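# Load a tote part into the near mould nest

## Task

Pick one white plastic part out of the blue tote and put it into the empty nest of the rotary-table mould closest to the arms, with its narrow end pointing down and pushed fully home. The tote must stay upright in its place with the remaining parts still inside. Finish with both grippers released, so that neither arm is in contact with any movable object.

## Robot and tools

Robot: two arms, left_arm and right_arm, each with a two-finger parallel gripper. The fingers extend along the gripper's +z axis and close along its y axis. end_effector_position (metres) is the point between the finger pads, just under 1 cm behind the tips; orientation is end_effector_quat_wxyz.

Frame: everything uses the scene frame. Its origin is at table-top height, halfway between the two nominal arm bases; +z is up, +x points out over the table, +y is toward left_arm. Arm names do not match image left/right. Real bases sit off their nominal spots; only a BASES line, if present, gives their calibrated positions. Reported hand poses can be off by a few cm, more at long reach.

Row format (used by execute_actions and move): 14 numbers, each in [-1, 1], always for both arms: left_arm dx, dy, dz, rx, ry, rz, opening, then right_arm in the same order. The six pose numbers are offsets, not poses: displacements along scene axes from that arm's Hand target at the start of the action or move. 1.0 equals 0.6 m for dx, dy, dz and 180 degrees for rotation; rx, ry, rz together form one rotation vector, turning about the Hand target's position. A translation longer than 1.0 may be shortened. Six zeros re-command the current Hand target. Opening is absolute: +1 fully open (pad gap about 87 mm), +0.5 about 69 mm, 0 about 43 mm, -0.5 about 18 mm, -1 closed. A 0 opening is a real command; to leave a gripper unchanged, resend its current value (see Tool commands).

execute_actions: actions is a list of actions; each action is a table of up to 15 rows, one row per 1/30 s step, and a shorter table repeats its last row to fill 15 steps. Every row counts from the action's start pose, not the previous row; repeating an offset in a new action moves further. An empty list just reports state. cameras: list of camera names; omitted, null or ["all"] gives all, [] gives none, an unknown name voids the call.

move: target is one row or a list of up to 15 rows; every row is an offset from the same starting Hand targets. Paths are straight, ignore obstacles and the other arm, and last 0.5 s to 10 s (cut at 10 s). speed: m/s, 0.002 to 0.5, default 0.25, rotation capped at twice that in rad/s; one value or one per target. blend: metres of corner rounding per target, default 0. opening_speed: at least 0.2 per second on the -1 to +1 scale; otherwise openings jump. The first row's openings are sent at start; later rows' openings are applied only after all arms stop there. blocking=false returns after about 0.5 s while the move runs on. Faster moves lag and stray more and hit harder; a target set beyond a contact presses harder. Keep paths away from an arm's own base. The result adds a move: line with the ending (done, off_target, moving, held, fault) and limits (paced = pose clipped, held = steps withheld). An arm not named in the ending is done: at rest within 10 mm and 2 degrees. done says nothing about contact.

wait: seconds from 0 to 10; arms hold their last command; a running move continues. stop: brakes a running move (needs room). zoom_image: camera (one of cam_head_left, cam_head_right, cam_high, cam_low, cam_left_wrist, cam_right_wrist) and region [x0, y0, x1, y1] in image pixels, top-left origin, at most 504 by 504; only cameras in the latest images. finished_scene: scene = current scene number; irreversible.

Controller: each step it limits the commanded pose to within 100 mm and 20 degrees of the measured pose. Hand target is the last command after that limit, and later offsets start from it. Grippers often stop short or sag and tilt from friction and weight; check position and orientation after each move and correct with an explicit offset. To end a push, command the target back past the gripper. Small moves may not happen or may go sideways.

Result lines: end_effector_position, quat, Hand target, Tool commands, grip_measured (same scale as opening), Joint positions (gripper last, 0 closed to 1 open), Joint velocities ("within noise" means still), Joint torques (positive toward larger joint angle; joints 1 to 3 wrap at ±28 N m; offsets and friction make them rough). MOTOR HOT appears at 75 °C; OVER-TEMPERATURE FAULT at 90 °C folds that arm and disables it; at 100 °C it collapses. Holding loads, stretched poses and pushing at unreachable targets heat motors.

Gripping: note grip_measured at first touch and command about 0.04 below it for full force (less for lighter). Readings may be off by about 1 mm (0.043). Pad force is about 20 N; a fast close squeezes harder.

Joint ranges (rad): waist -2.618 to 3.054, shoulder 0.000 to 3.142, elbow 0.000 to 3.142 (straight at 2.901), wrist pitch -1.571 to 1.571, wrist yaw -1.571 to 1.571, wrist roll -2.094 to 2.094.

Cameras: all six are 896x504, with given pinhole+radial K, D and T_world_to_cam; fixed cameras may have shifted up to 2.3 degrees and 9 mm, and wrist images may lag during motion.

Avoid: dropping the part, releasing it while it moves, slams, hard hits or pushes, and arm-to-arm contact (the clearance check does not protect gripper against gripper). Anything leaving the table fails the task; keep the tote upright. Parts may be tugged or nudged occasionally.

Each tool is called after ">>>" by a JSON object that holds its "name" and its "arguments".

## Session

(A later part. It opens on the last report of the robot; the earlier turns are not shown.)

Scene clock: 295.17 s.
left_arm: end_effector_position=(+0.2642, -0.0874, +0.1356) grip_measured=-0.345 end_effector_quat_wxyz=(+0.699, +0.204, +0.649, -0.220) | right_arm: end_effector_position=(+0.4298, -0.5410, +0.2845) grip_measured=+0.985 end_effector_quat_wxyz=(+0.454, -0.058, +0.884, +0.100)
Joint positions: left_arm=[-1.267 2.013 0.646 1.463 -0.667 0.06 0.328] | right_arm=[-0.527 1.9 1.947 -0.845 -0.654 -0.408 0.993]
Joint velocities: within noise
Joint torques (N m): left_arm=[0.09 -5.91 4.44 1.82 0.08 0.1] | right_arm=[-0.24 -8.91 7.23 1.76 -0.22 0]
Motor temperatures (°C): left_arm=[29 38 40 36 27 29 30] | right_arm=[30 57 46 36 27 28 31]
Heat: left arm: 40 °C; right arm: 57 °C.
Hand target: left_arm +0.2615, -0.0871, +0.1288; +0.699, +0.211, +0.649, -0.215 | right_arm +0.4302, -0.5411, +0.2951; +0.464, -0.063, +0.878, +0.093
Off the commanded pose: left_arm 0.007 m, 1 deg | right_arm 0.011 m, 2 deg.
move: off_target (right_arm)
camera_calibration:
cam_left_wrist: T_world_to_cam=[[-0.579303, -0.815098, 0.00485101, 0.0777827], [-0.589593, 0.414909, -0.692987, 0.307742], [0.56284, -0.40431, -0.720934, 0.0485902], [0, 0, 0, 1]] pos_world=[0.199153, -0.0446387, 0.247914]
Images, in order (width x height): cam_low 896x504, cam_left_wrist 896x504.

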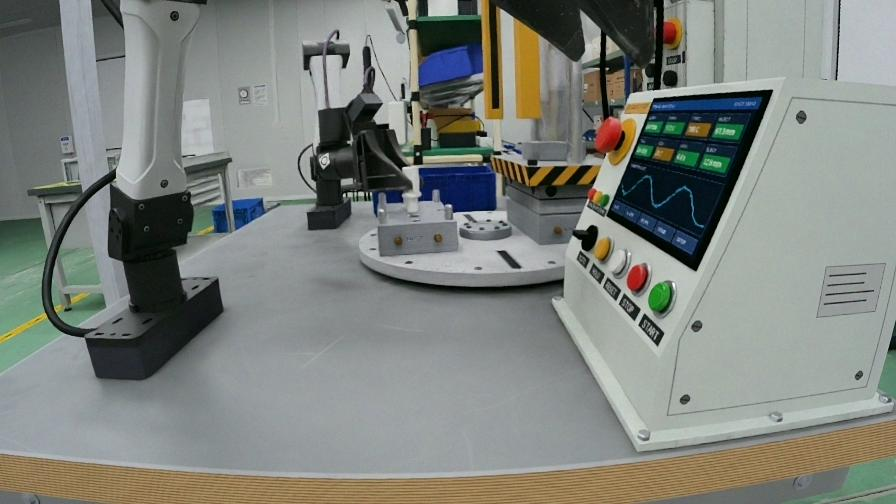

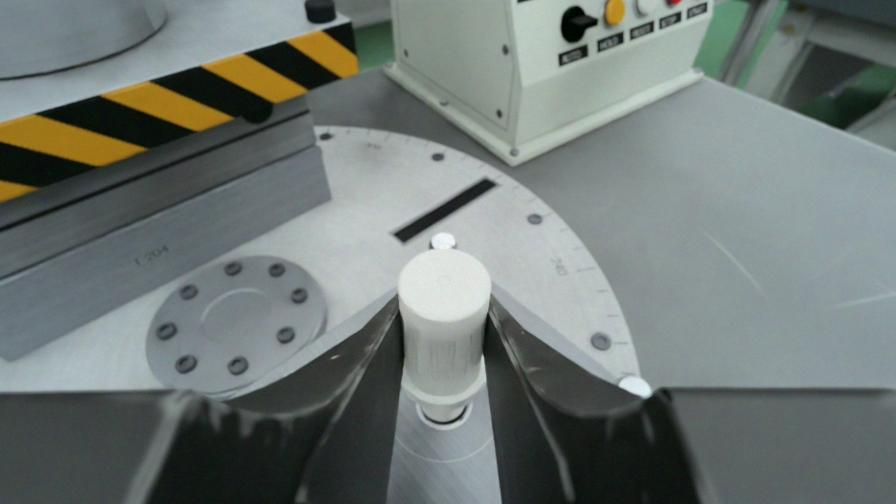

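>>> {"name": "move", "arguments": {"target": [0.0038,-0.0027,-0.008,0,0,0,-0.5,0,0,0,0,0,0,1], "speed": 0.04, "cameras": ["cam_left_wrist","cam_low"]}}

>>> {"name": "zoom_image", "arguments": {"camera": "cam_low", "region": [385, 140, 445, 230]}}

>>> {"name": "zoom_image", "arguments": {"camera": "cam_left_wrist", "region": [390, 350, 500, 460]}}

Scene clock: 309.23 s.
left_arm: end_effector_position=(+0.2642, -0.0875, +0.1283) grip_measured=-0.345 end_effector_quat_wxyz=(+0.698, +0.207, +0.650, -0.217) | right_arm: end_effector_position=(+0.4298, -0.5410, +0.2845) grip_measured=+0.985 end_effector_quat_wxyz=(+0.454, -0.058, +0.884, +0.100)
Joint positions: left_arm=[-1.267 2.038 0.646 1.479 -0.667 0.06 0.328] | right_arm=[-0.527 1.9 1.947 -0.845 -0.654 -0.408 0.993]
Joint velocities: within noise
Joint torques (N m): left_arm=[0.53 -5.9 5.2 1.82 0.12 0.09] | right_arm=[-0.29 -8.95 7.46 1.75 -0.21 0]
Motor temperatures (°C): left_arm=[29 38 40 36 27 29 30] | right_arm=[30 57 46 36 27 28 31]
Heat: left arm: 40 °C; right arm: 57 °C.
Hand target: left_arm +0.2638, -0.0887, +0.1239; +0.699, +0.211, +0.649, -0.215 | right_arm +0.4302, -0.5411, +0.2951; +0.464, -0.063, +0.878, +0.093
Off the commanded pose: left_arm 0.005 m, 1 deg | right_arm 0.011 m, 2 deg.
move: off_target (right_arm)
camera_calibration:
cam_left_wrist: T_world_to_cam=[[-0.579298, -0.815116, -0.000302747, 0.0784682], [-0.591259, 0.42046, -0.688205, 0.303016], [0.561094, -0.398496, -0.725516, 0.0448921], [0, 0, 0, 1]] pos_world=[0.199429, -0.045556, 0.241131]
Images, in order (width x height): cam_low 896x504, cam_left_wrist 896x504.

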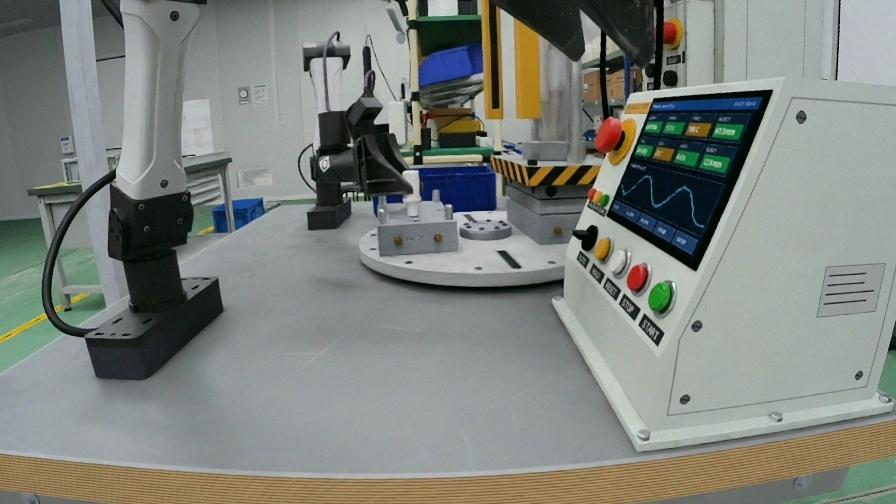

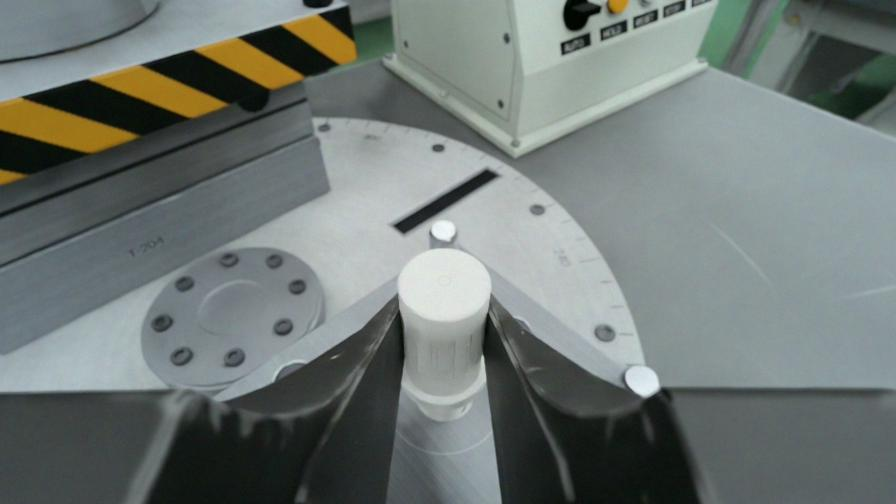

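Scaled by 5.600 from the camera's 896x504 image, which has a finer 1280x720 frame.

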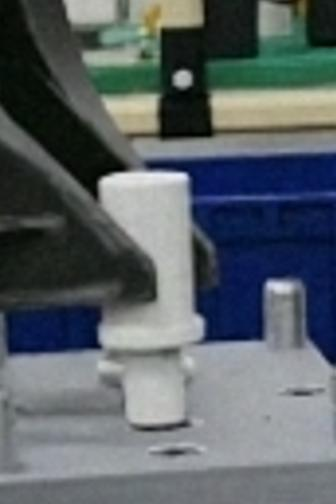

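Scaled by 4.582 from the camera's 896x504 image, which has a finer 1280x720 frame.

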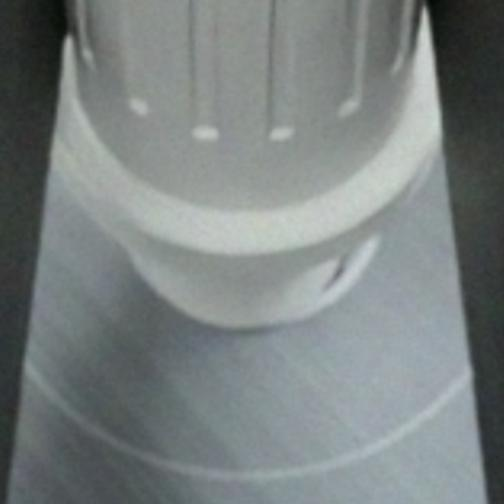

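>>> {"name": "move", "arguments": {"target": [0.0055,-0.0035,0.002,0,0,0,-0.5,0,0,0,0,0,0,1], "speed": 0.04, "cameras": ["cam_left_wrist","cam_low"]}}

>>> {"name": "zoom_image", "arguments": {"camera": "cam_low", "region": [385, 140, 445, 230]}}

>>> {"name": "zoom_image", "arguments": {"camera": "cam_left_wrist", "region": [390, 350, 500, 460]}}

Scene clock: 317.87 s.
left_arm: end_effector_position=(+0.2642, -0.0875, +0.1285) grip_measured=-0.345 end_effector_quat_wxyz=(+0.698, +0.207, +0.650, -0.218) | right_arm: end_effector_position=(+0.4298, -0.5410, +0.2845) grip_measured=+0.985 end_effector_quat_wxyz=(+0.454, -0.058, +0.884, +0.100)
Joint positions: left_arm=[-1.267 2.038 0.646 1.48 -0.667 0.06 0.328] | right_arm=[-0.527 1.9 1.947 -0.845 -0.654 -0.408 0.993]
Joint velocities: within noise
Joint torques (N m): left_arm=[1.16 -5.89 6.35 1.7 0.21 0.09] | right_arm=[-0.39 -8.95 7.27 1.75 -0.22 0.01]
Motor temperatures (°C): left_arm=[29 38 40 36 27 29 30] | right_arm=[30 57 46 36 27 28 31]
Heat: left arm: 40 °C; right arm: 57 °C.
Hand target: left_arm +0.2671, -0.0908, +0.1251; +0.699, +0.211, +0.649, -0.215 | right_arm +0.4302, -0.5411, +0.2951; +0.464, -0.063, +0.878, +0.093
Off the commanded pose: left_arm 0.006 m, 1 deg | right_arm 0.011 m, 2 deg.
move: off_target (right_arm)
camera_calibration:
cam_left_wrist: T_world_to_cam=[[-0.579298, -0.815116, 0.000165781, 0.0783973], [-0.591108, 0.419957, -0.688642, 0.30311], [0.561253, -0.399026, -0.725102, 0.0448589], [0, 0, 0, 1]] pos_world=[0.199409, -0.0454904, 0.241249]
Images, in order (width x height): cam_low 896x504, cam_left_wrist 896x504.

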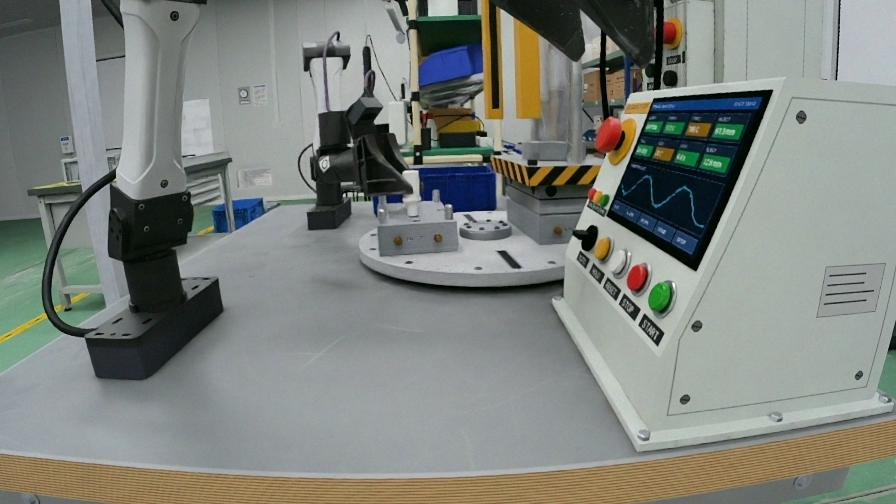

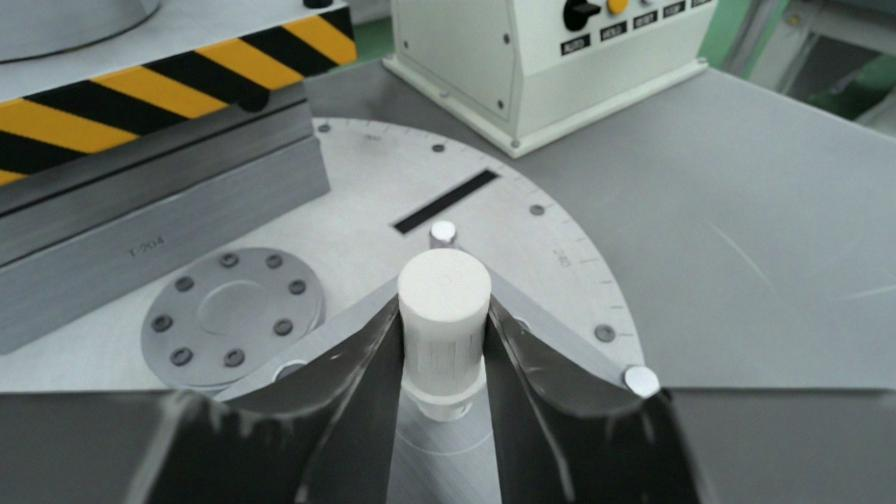

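Scaled by 5.600 from the camera's 896x504 image, which has a finer 1280x720 frame.

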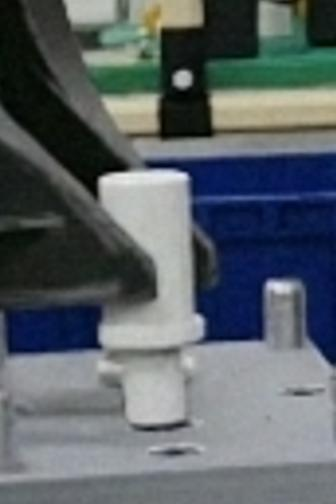

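Scaled by 4.582 from the camera's 896x504 image, which has a finer 1280x720 frame.

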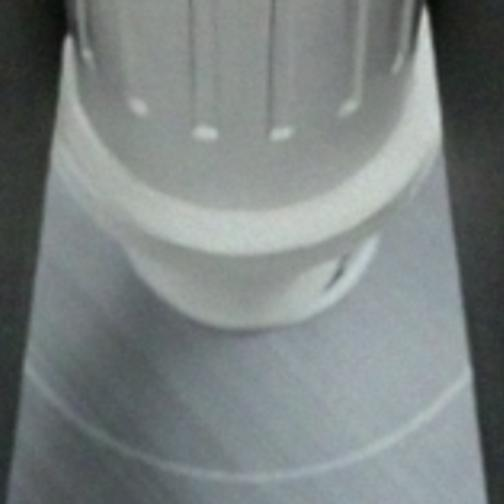

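>>> {"name": "move", "arguments": {"target": [0.0017,-0.0008,0.03,0,0,0,-0.5,0,0,0,0,0,0,1], "speed": 0.08, "cameras": ["cam_left_wrist"]}}

>>> {"name": "zoom_image", "arguments": {"camera": "cam_left_wrist", "region": [390, 350, 500, 460]}}

Scene clock: 324.77 s.
left_arm: end_effector_position=(+0.2642, -0.0876, +0.1277) grip_measured=-0.345 end_effector_quat_wxyz=(+0.692, +0.216, +0.656, -0.209) | right_arm: end_effector_position=(+0.4298, -0.5410, +0.2845) grip_measured=+0.985 end_effector_quat_wxyz=(+0.454, -0.058, +0.884, +0.100)
Joint positions: left_arm=[-1.267 2.015 0.651 1.423 -0.667 0.061 0.328] | right_arm=[-0.527 1.9 1.947 -0.845 -0.654 -0.408 0.993]
Joint velocities: within noise
Joint torques (N m): left_arm=[1.37 -9.87 6.69 1.47 0.22 0.09] | right_arm=[-0.32 -8.98 7.5 1.73 -0.23 -0.02]
Motor temperatures (°C): left_arm=[29 38 40 36 27 29 30] | right_arm=[30 57 46 36 27 28 31]
Heat: left arm: 40 °C; right arm: 57 °C.
Hand target: left_arm +0.2681, -0.0913, +0.1432; +0.699, +0.211, +0.649, -0.215 | right_arm +0.4302, -0.5411, +0.2951; +0.464, -0.063, +0.878, +0.093
Off the commanded pose: left_arm 0.016 m, 1 deg | right_arm 0.011 m, 2 deg.
move: off_target (left_arm, right_arm)
camera_calibration:
cam_left_wrist: T_world_to_cam=[[-0.579356, -0.814865, -0.0184852, 0.0807224], [-0.596788, 0.439535, -0.671307, 0.303657], [0.555149, -0.377894, -0.740949, 0.0496621], [0, 0, 0, 1]] pos_world=[0.200416, -0.0489233, 0.242137]
Images, in order (width x height): cam_left_wrist 896x504.

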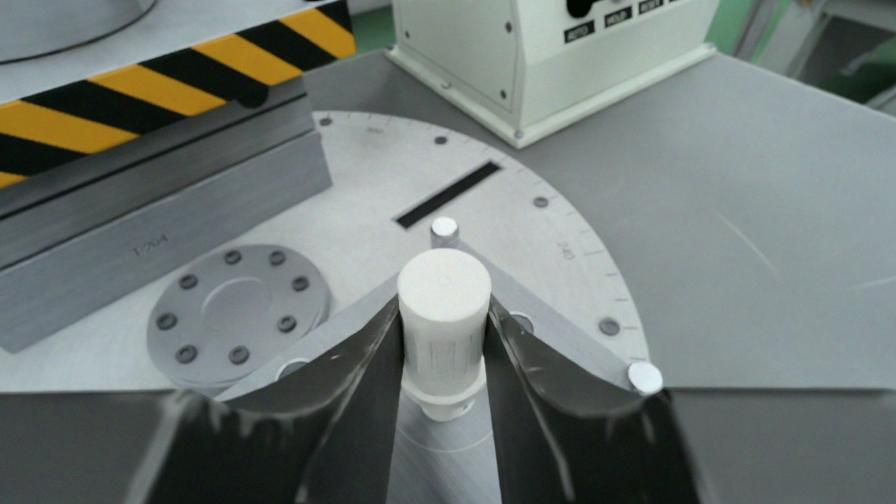

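Scaled by 4.582 from the camera's 896x504 image, which has a finer 1280x720 frame.

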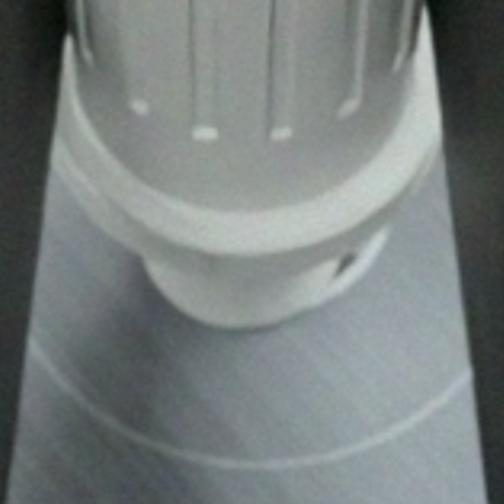

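>>> {"name": "move", "arguments": {"target": [0.0,-0.0,0.04,0,0,0,-0.5,0,0,0,0,0,0,1], "speed": 0.08, "cameras": ["cam_left_wrist","cam_low"]}}

>>> {"name": "zoom_image", "arguments": {"camera": "cam_low", "region": [385, 140, 445, 230]}}

>>> {"name": "zoom_image", "arguments": {"camera": "cam_left_wrist", "region": [390, 350, 500, 460]}}

Scene clock: 335.07 s.
left_arm: end_effector_position=(+0.2644, -0.0879, +0.1488) grip_measured=-0.345 end_effector_quat_wxyz=(+0.690, +0.220, +0.658, -0.205) | right_arm: end_effector_position=(+0.4298, -0.5410, +0.2845) grip_measured=+0.985 end_effector_quat_wxyz=(+0.454, -0.058, +0.884, +0.100)
Joint positions: left_arm=[-1.267 1.917 0.664 1.299 -0.667 0.062 0.328] | right_arm=[-0.527 1.9 1.947 -0.845 -0.654 -0.408 0.993]
Joint velocities: within noise
Joint torques (N m): left_arm=[1.36 -9.52 7.42 1.59 0.21 0.08] | right_arm=[-0.25 -8.98 7.38 1.7 -0.23 -0.03]
Motor temperatures (°C): left_arm=[29 40 41 36 27 29 30] | right_arm=[30 57 46 36 27 28 31]
Heat: left arm: 41 °C; right arm: 57 °C.
Hand target: left_arm +0.2681, -0.0913, +0.1671; +0.699, +0.211, +0.649, -0.215 | right_arm +0.4302, -0.5411, +0.2951; +0.464, -0.063, +0.878, +0.093
Off the commanded pose: left_arm 0.019 m, 2 deg | right_arm 0.011 m, 2 deg.
move: off_target (left_arm, right_arm)
camera_calibration:
cam_left_wrist: T_world_to_cam=[[-0.57938, -0.814614, -0.0268861, 0.0822108], [-0.598641, 0.447696, -0.664227, 0.31817], [0.553125, -0.368744, -0.747048, 0.0673235], [0, 0, 0, 1]] pos_world=[0.200863, -0.0506481, 0.263841]
Images, in order (width x height): cam_low 896x504, cam_left_wrist 896x504.

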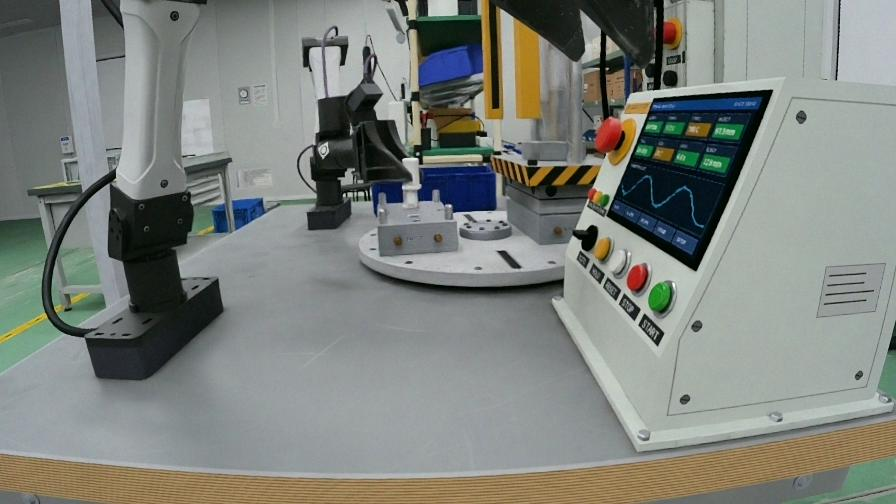

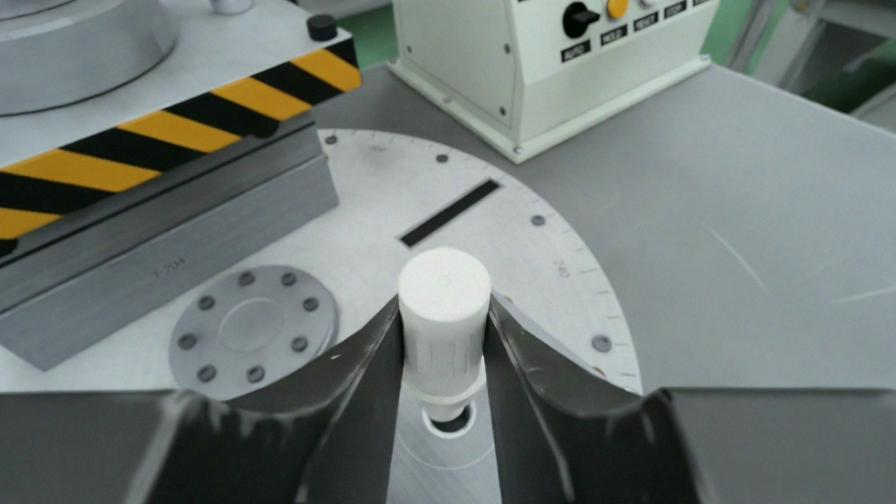

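Scaled by 5.600 from the camera's 896x504 image, which has a finer 1280x720 frame.

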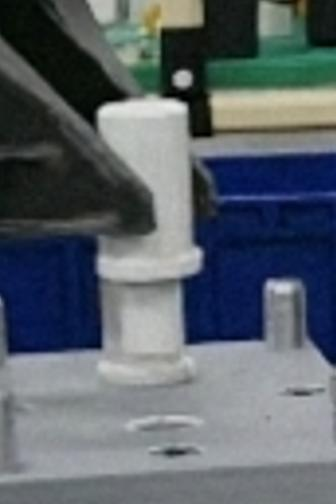

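Scaled by 4.582 from the camera's 896x504 image, which has a finer 1280x720 frame.

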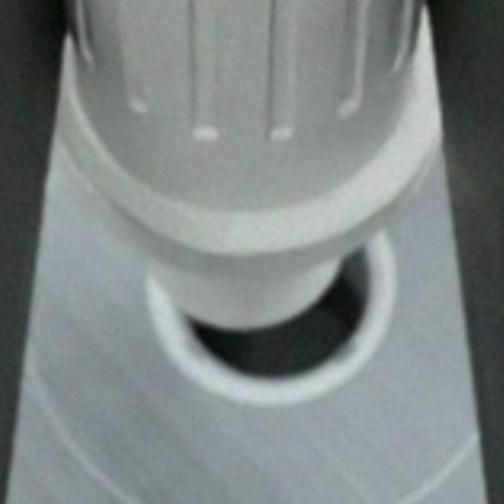

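>>> {"name": "move", "arguments": {"target": [0.0,0.0,-0.068,0,0,0,-0.5,0,0,0,0,0,0,1], "speed": 0.06, "cameras": ["cam_left_wrist","cam_low"]}}

>>> {"name": "zoom_image", "arguments": {"camera": "cam_low", "region": [385, 140, 445, 230]}}

>>> {"name": "zoom_image", "arguments": {"camera": "cam_left_wrist", "region": [390, 350, 500, 460]}}

Scene clock: 347.63 s.
left_arm: end_effector_position=(+0.2656, -0.0913, +0.1313) grip_measured=-0.345 end_effector_quat_wxyz=(+0.698, +0.207, +0.650, -0.217) | right_arm: end_effector_position=(+0.4298, -0.5410, +0.2845) grip_measured=+0.985 end_effector_quat_wxyz=(+0.454, -0.058, +0.884, +0.100)
Joint positions: left_arm=[-1.266 2.035 0.664 1.459 -0.667 0.062 0.328] | right_arm=[-0.527 1.9 1.947 -0.845 -0.654 -0.408 0.993]
Joint velocities: within noise
Joint torques (N m): left_arm=[1.31 -6.02 5.08 1.88 0.24 0.07] | right_arm=[-0.39 -8.94 7.41 1.76 -0.24 -0.02]
Motor temperatures (°C): left_arm=[29 43 41 36 27 29 30] | right_arm=[30 58 46 36 27 28 31]
Heat: left arm: 43 °C; right arm: 58 °C.
Hand target: left_arm +0.2680, -0.0914, +0.1263; +0.699, +0.211, +0.649, -0.215 | right_arm +0.4302, -0.5411, +0.2951; +0.464, -0.063, +0.878, +0.093
Off the commanded pose: left_arm 0.006 m, 1 deg | right_arm 0.011 m, 2 deg.
move: off_target (right_arm)
camera_calibration:
cam_left_wrist: T_world_to_cam=[[-0.5789, -0.815398, -0.00112212, 0.0760925], [-0.590637, 0.420276, -0.688851, 0.3074], [0.562159, -0.398113, -0.724902, 0.0443618], [0, 0, 0, 1]] pos_world=[0.200673, -0.0494862, 0.243996]
Images, in order (width x height): cam_low 896x504, cam_left_wrist 896x504.

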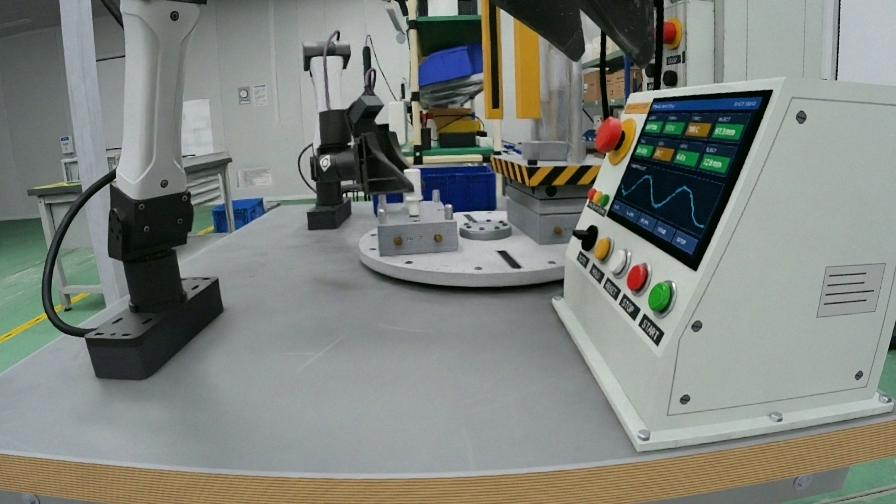

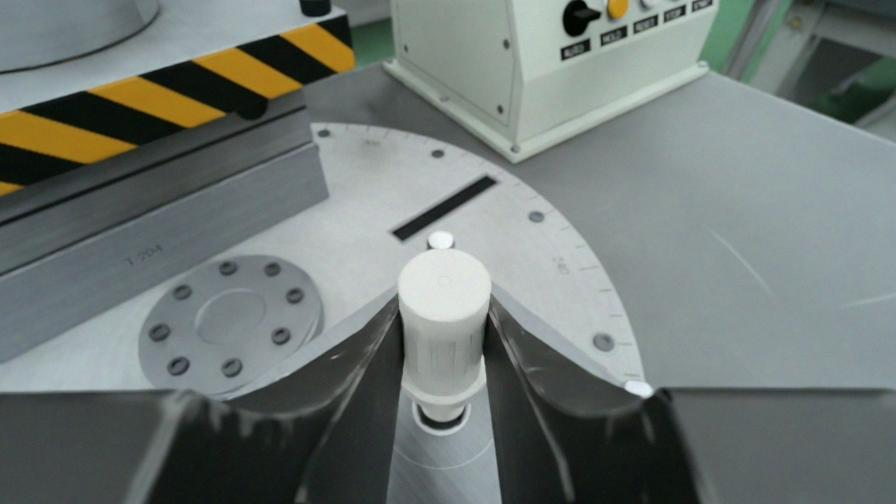

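Scaled by 5.600 from the camera's 896x504 image, which has a finer 1280x720 frame.

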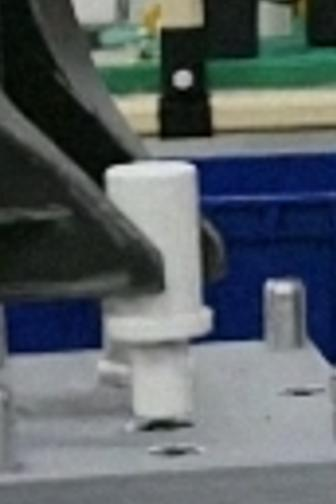

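Scaled by 4.582 from the camera's 896x504 image, which has a finer 1280x720 frame.

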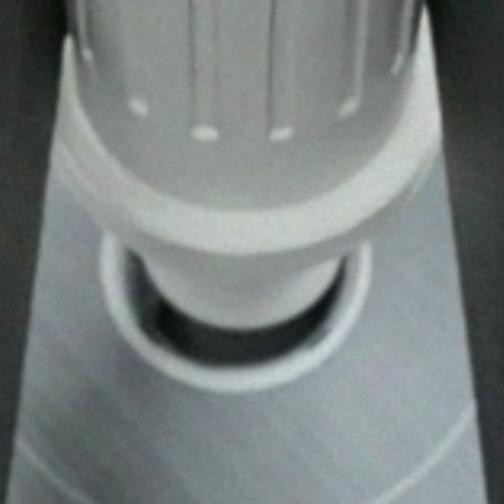

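>>> {"name": "move", "arguments": {"target": [0.001,0.002,-0.014,0,0,0,-0.5,0,0,0,0,0,0,1], "speed": 0.03, "cameras": ["cam_left_wrist","cam_low"]}}

>>> {"name": "zoom_image", "arguments": {"camera": "cam_low", "region": [385, 140, 445, 230]}}

>>> {"name": "zoom_image", "arguments": {"camera": "cam_left_wrist", "region": [390, 350, 500, 460]}}

Scene clock: 376.37 s.
left_arm: end_effector_position=(+0.2668, -0.0907, +0.1234) grip_measured=-0.345 end_effector_quat_wxyz=(+0.699, +0.206, +0.650, -0.216) | right_arm: end_effector_position=(+0.4298, -0.5410, +0.2845) grip_measured=+0.985 end_effector_quat_wxyz=(+0.454, -0.058, +0.884, +0.100)
Joint positions: left_arm=[-1.263 2.069 0.664 1.493 -0.667 0.062 0.328] | right_arm=[-0.527 1.9 1.947 -0.845 -0.654 -0.408 0.993]
Joint velocities: within noise
Joint torques (N m): left_arm=[1.32 -6.06 4.48 1.88 0.26 0.07] | right_arm=[-0.32 -9.01 7.39 1.74 -0.24 0.01]
Motor temperatures (°C): left_arm=[29 41 40 36 27 29 30] | right_arm=[30 58 46 36 27 28 31]
Heat: left arm: 41 °C; right arm: 58 °C.
Hand target: left_arm +0.2687, -0.0901, +0.1180; +0.699, +0.211, +0.649, -0.215 | right_arm +0.4302, -0.5411, +0.2951; +0.464, -0.063, +0.878, +0.093
Off the commanded pose: left_arm 0.006 m, 1 deg | right_arm 0.011 m, 2 deg.
move: off_target (right_arm)
camera_calibration:
cam_left_wrist: T_world_to_cam=[[-0.576409, -0.81716, -0.00135642, 0.0765202], [-0.591993, 0.418723, -0.688633, 0.302643], [0.563291, -0.396131, -0.725109, 0.038044], [0, 0, 0, 1]] pos_world=[0.20184, -0.0491239, 0.2361]
Images, in order (width x height): cam_low 896x504, cam_left_wrist 896x504.

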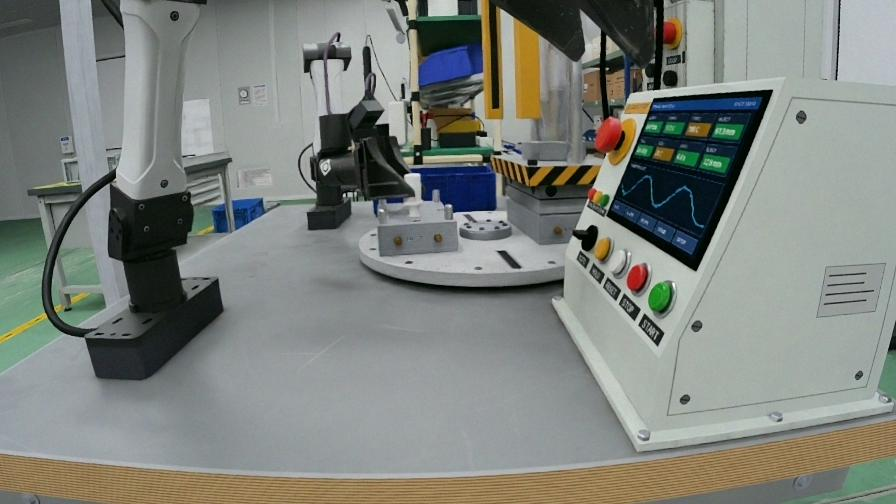

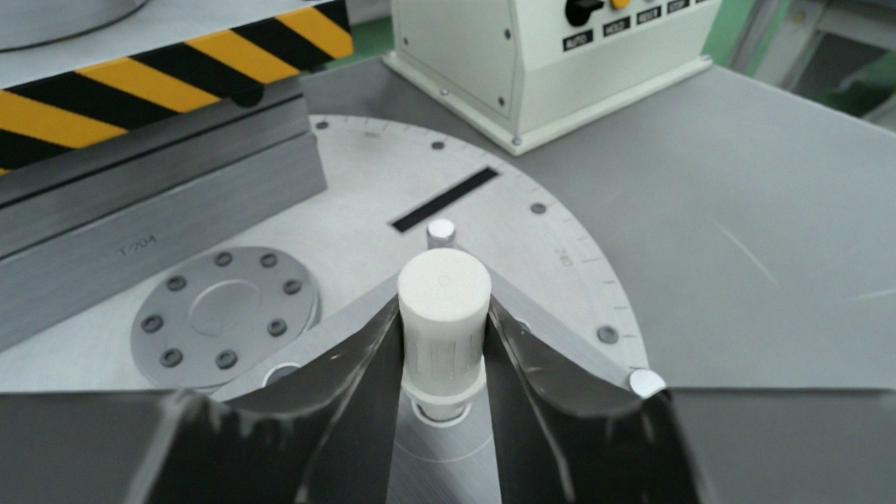

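Scaled by 5.600 from the camera's 896x504 image, which has a finer 1280x720 frame.

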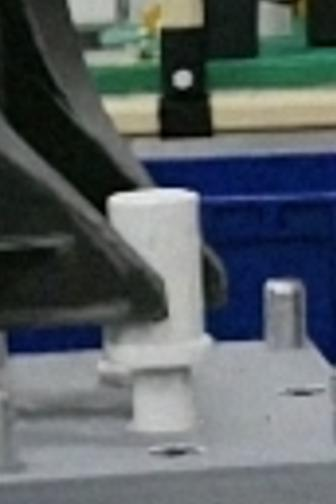

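Scaled by 4.582 from the camera's 896x504 image, which has a finer 1280x720 frame.

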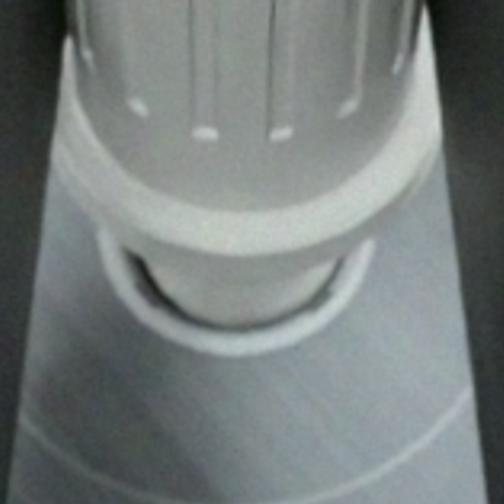

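>>> {"name": "move", "arguments": {"target": [0.0008,0.0016,-0.01,0,0,0,-0.5,0,0,0,0,0,0,1], "speed": 0.03, "cameras": ["cam_left_wrist","cam_low"]}}

>>> {"name": "zoom_image", "arguments": {"camera": "cam_low", "region": [385, 140, 445, 230]}}

>>> {"name": "zoom_image", "arguments": {"camera": "cam_left_wrist", "region": [390, 350, 500, 460]}}

Scene clock: 383.47 s.
left_arm: end_effector_position=(+0.2668, -0.0907, +0.1182) grip_measured=-0.345 end_effector_quat_wxyz=(+0.699, +0.205, +0.650, -0.217) | right_arm: end_effector_position=(+0.4298, -0.5410, +0.2845) grip_measured=+0.985 end_effector_quat_wxyz=(+0.454, -0.058, +0.884, +0.100)
Joint positions: left_arm=[-1.263 2.094 0.664 1.521 -0.667 0.062 0.328] | right_arm=[-0.527 1.9 1.947 -0.845 -0.654 -0.408 0.993]
Joint velocities: within noise
Joint torques (N m): left_arm=[1.5 -6.08 4.08 1.85 0.29 0.05] | right_arm=[-0.36 -9.03 7.31 1.76 -0.24 0]
Motor temperatures (°C): left_arm=[29 41 40 37 27 29 30] | right_arm=[30 58 46 36 27 28 31]
Heat: left arm: 41 °C; right arm: 58 °C.
Hand target: left_arm +0.2692, -0.0892, +0.1119; +0.699, +0.211, +0.649, -0.215 | right_arm +0.4302, -0.5411, +0.2951; +0.464, -0.063, +0.878, +0.093
Off the commanded pose: left_arm 0.007 m, 1 deg | right_arm 0.011 m, 2 deg.
move: off_target (right_arm)
camera_calibration:
cam_left_wrist: T_world_to_cam=[[-0.576408, -0.817162, 0.000283653, 0.0763238], [-0.591458, 0.416962, -0.69016, 0.298993], [0.563854, -0.397982, -0.723657, 0.0338488], [0, 0, 0, 1]] pos_world=[0.20175, -0.0488288, 0.230826]
Images, in order (width x height): cam_low 896x504, cam_left_wrist 896x504.

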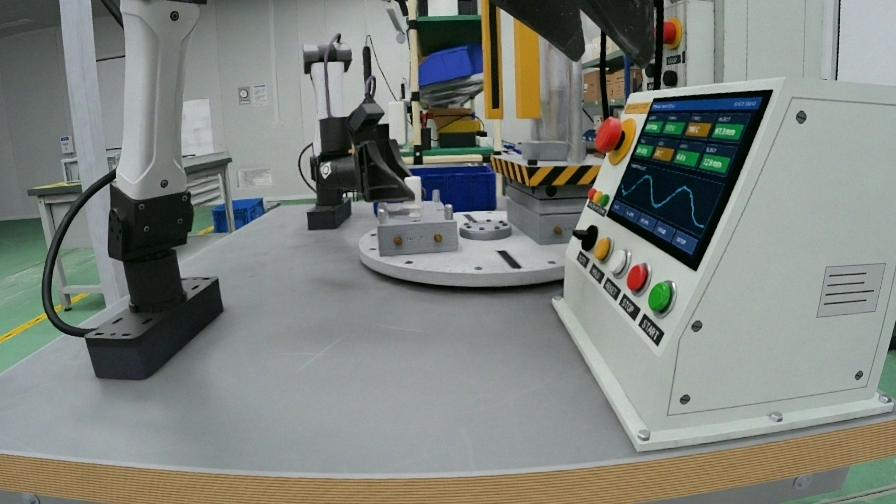

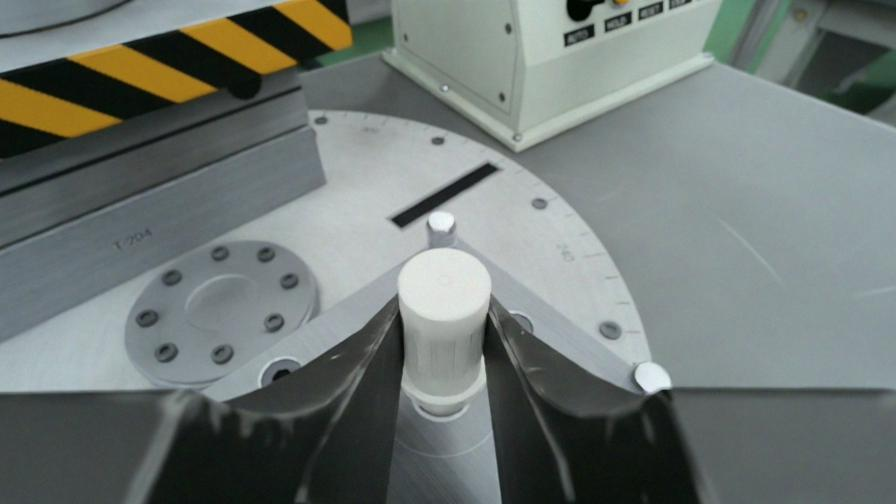

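Scaled by 5.600 from the camera's 896x504 image, which has a finer 1280x720 frame.

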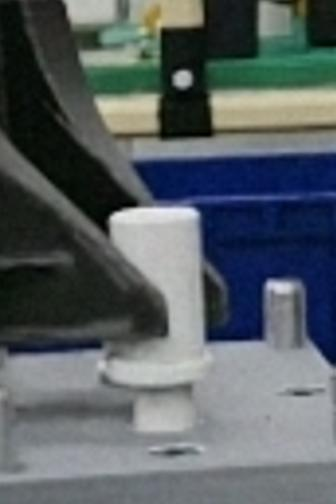

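Scaled by 4.582 from the camera's 896x504 image, which has a finer 1280x720 frame.

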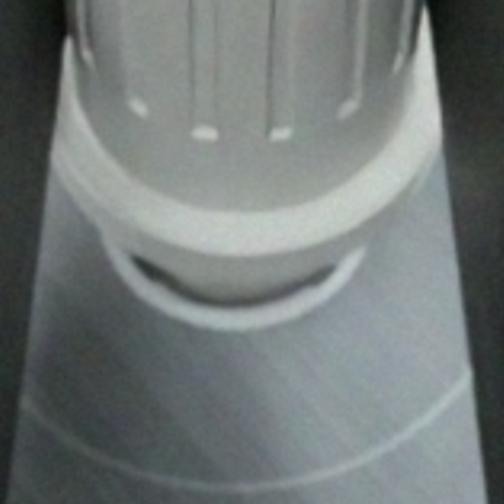

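>>> {"name": "move", "arguments": {"target": [0.0,0.0008,-0.013,0,0,0,-0.5,0,0,0,0,0,0,1], "speed": 0.03, "cameras": ["cam_left_wrist","cam_low"]}}

>>> {"name": "zoom_image", "arguments": {"camera": "cam_low", "region": [385, 140, 445, 230]}}

>>> {"name": "zoom_image", "arguments": {"camera": "cam_left_wrist", "region": [390, 350, 500, 460]}}

Scene clock: 391.30 s.
left_arm: end_effector_position=(+0.2675, -0.0900, +0.1112) grip_measured=-0.345 end_effector_quat_wxyz=(+0.698, +0.207, +0.651, -0.214) | right_arm: end_effector_position=(+0.4298, -0.5410, +0.2845) grip_measured=+0.985 end_effector_quat_wxyz=(+0.454, -0.058, +0.884, +0.100)
Joint positions: left_arm=[-1.261 2.12 0.664 1.54 -0.666 0.062 0.328] | right_arm=[-0.527 1.9 1.947 -0.845 -0.654 -0.408 0.993]
Joint velocities: within noise
Joint torques (N m): left_arm=[1.33 -6.15 3.99 1.85 0.26 0.01] | right_arm=[-0.34 -8.92 7.27 1.73 -0.21 0]
Motor temperatures (°C): left_arm=[29 41 40 38 27 29 30] | right_arm=[30 58 46 36 27 28 31]
Heat: left arm: 41 °C; right arm: 58 °C.
Hand target: left_arm +0.2691, -0.0887, +0.1041; +0.699, +0.211, +0.649, -0.215 | right_arm +0.4302, -0.5411, +0.2951; +0.464, -0.063, +0.878, +0.093
Off the commanded pose: left_arm 0.007 m, 0 deg | right_arm 0.011 m, 2 deg.
joint sent to its limit (left arm) — joint 4 (wrist pitch), upper limit. The joint targets still meet the commanded pose.
move: off_target (right_arm)
camera_calibration:
cam_left_wrist: T_world_to_cam=[[-0.575761, -0.817608, -0.00394768, 0.077534], [-0.59278, 0.420752, -0.686716, 0.294559], [0.563126, -0.393044, -0.726915, 0.0296296], [0, 0, 0, 1]] pos_world=[0.202565, -0.0488982, 0.224123]
Images, in order (width x height): cam_low 896x504, cam_left_wrist 896x504.

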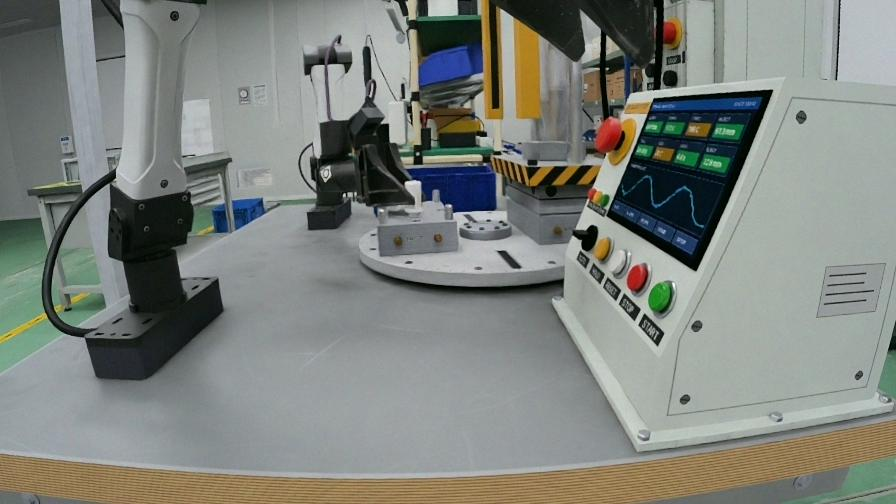

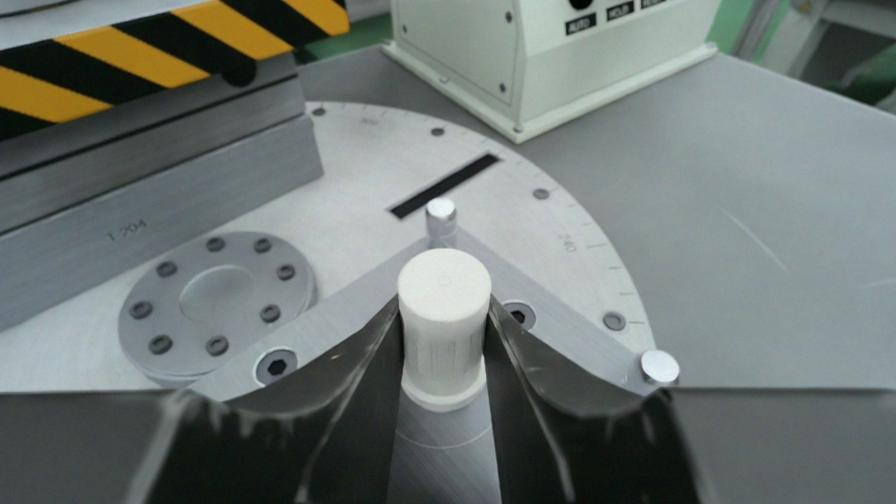

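Scaled by 5.600 from the camera's 896x504 image, which has a finer 1280x720 frame.

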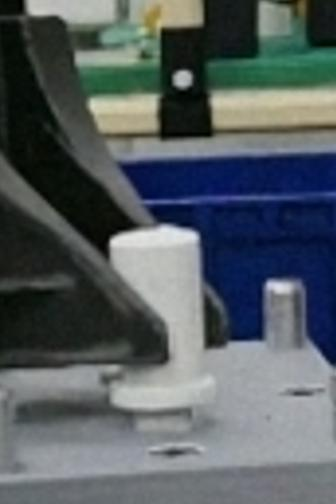

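Scaled by 4.582 from the camera's 896x504 image, which has a finer 1280x720 frame.

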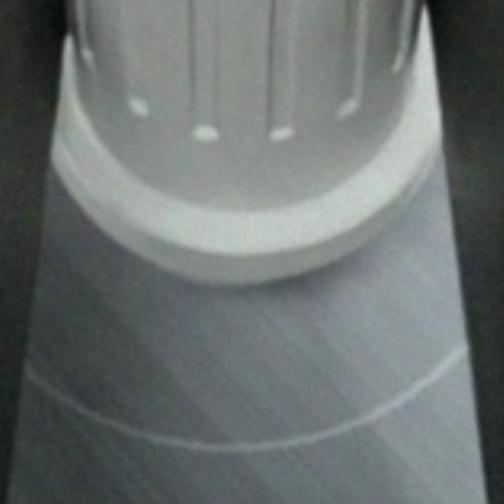

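>>> {"name": "move", "arguments": {"target": [0.0,0.0005,-0.008,0,0,0,-0.5,0,0,0,0,0,0,1], "speed": 0.03, "cameras": ["cam_left_wrist","cam_low"]}}

>>> {"name": "zoom_image", "arguments": {"camera": "cam_low", "region": [385, 140, 445, 230]}}

>>> {"name": "zoom_image", "arguments": {"camera": "cam_left_wrist", "region": [390, 350, 500, 460]}}

Scene clock: 399.40 s.
left_arm: end_effector_position=(+0.2672, -0.0900, +0.1069) grip_measured=-0.345 end_effector_quat_wxyz=(+0.696, +0.210, +0.653, -0.213) | right_arm: end_effector_position=(+0.4298, -0.5410, +0.2845) grip_measured=+0.985 end_effector_quat_wxyz=(+0.454, -0.058, +0.884, +0.100)
Joint positions: left_arm=[-1.261 2.131 0.664 1.542 -0.664 0.062 0.328] | right_arm=[-0.527 1.9 1.947 -0.845 -0.654 -0.408 0.993]
Joint velocities: within noise
Joint torques (N m): left_arm=[1.37 -6.15 3.99 1.82 0.24 -0.06] | right_arm=[-0.4 -9.09 7.32 1.73 -0.22 0.01]
Motor temperatures (°C): left_arm=[29 40 40 38 27 29 30] | right_arm=[30 58 46 36 27 28 31]
Heat: left arm: 40 °C; right arm: 58 °C.
Hand target: left_arm +0.2691, -0.0885, +0.0994; +0.699, +0.211, +0.649, -0.215 | right_arm +0.4302, -0.5411, +0.2951; +0.464, -0.063, +0.878, +0.093
Off the commanded pose: left_arm 0.008 m, 1 deg | right_arm 0.011 m, 2 deg.
joint sent to its limit (left arm) — joint 4 (wrist pitch), upper limit. The joint targets still meet the commanded pose.
move: off_target (right_arm)
camera_calibration:
cam_left_wrist: T_world_to_cam=[[-0.577331, -0.816456, -0.0094403, 0.0785073], [-0.593633, 0.427651, -0.6817, 0.291749], [0.560615, -0.387962, -0.731571, 0.0283429], [0, 0, 0, 1]] pos_world=[0.202627, -0.0496728, 0.220361]
Images, in order (width x height): cam_low 896x504, cam_left_wrist 896x504.

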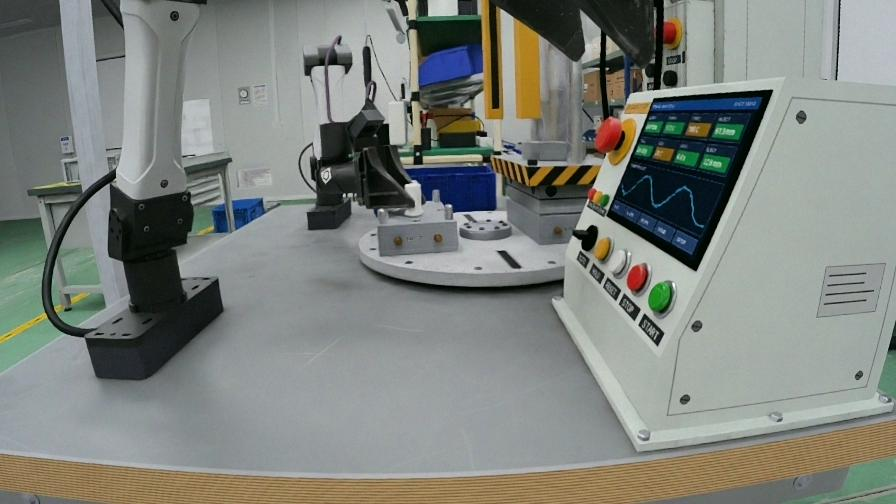

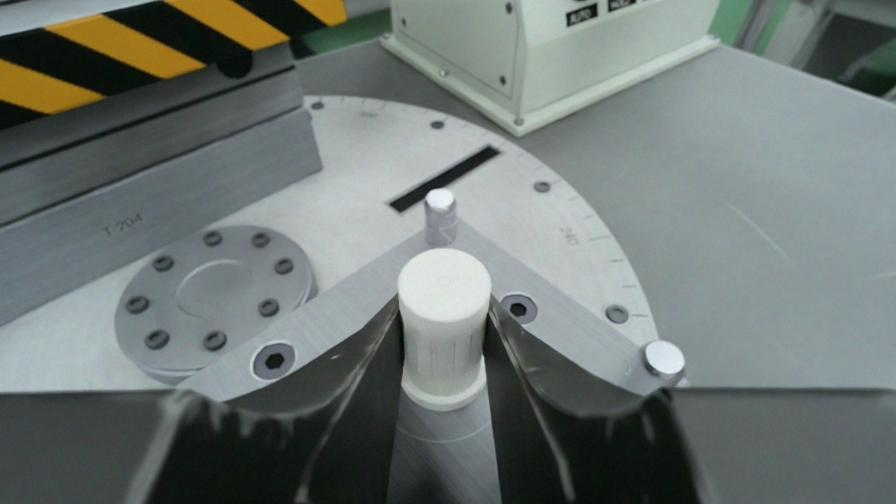

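Scaled by 5.600 from the camera's 896x504 image, which has a finer 1280x720 frame.

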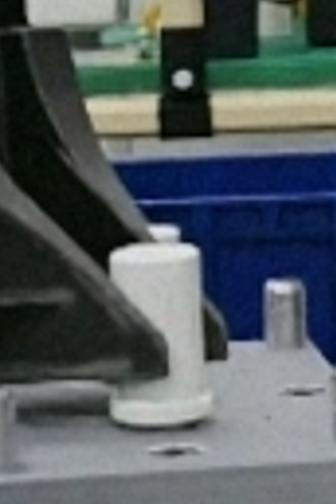

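Scaled by 4.582 from the camera's 896x504 image, which has a finer 1280x720 frame.

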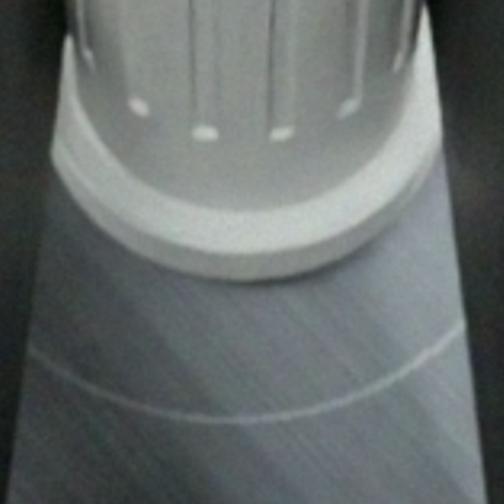

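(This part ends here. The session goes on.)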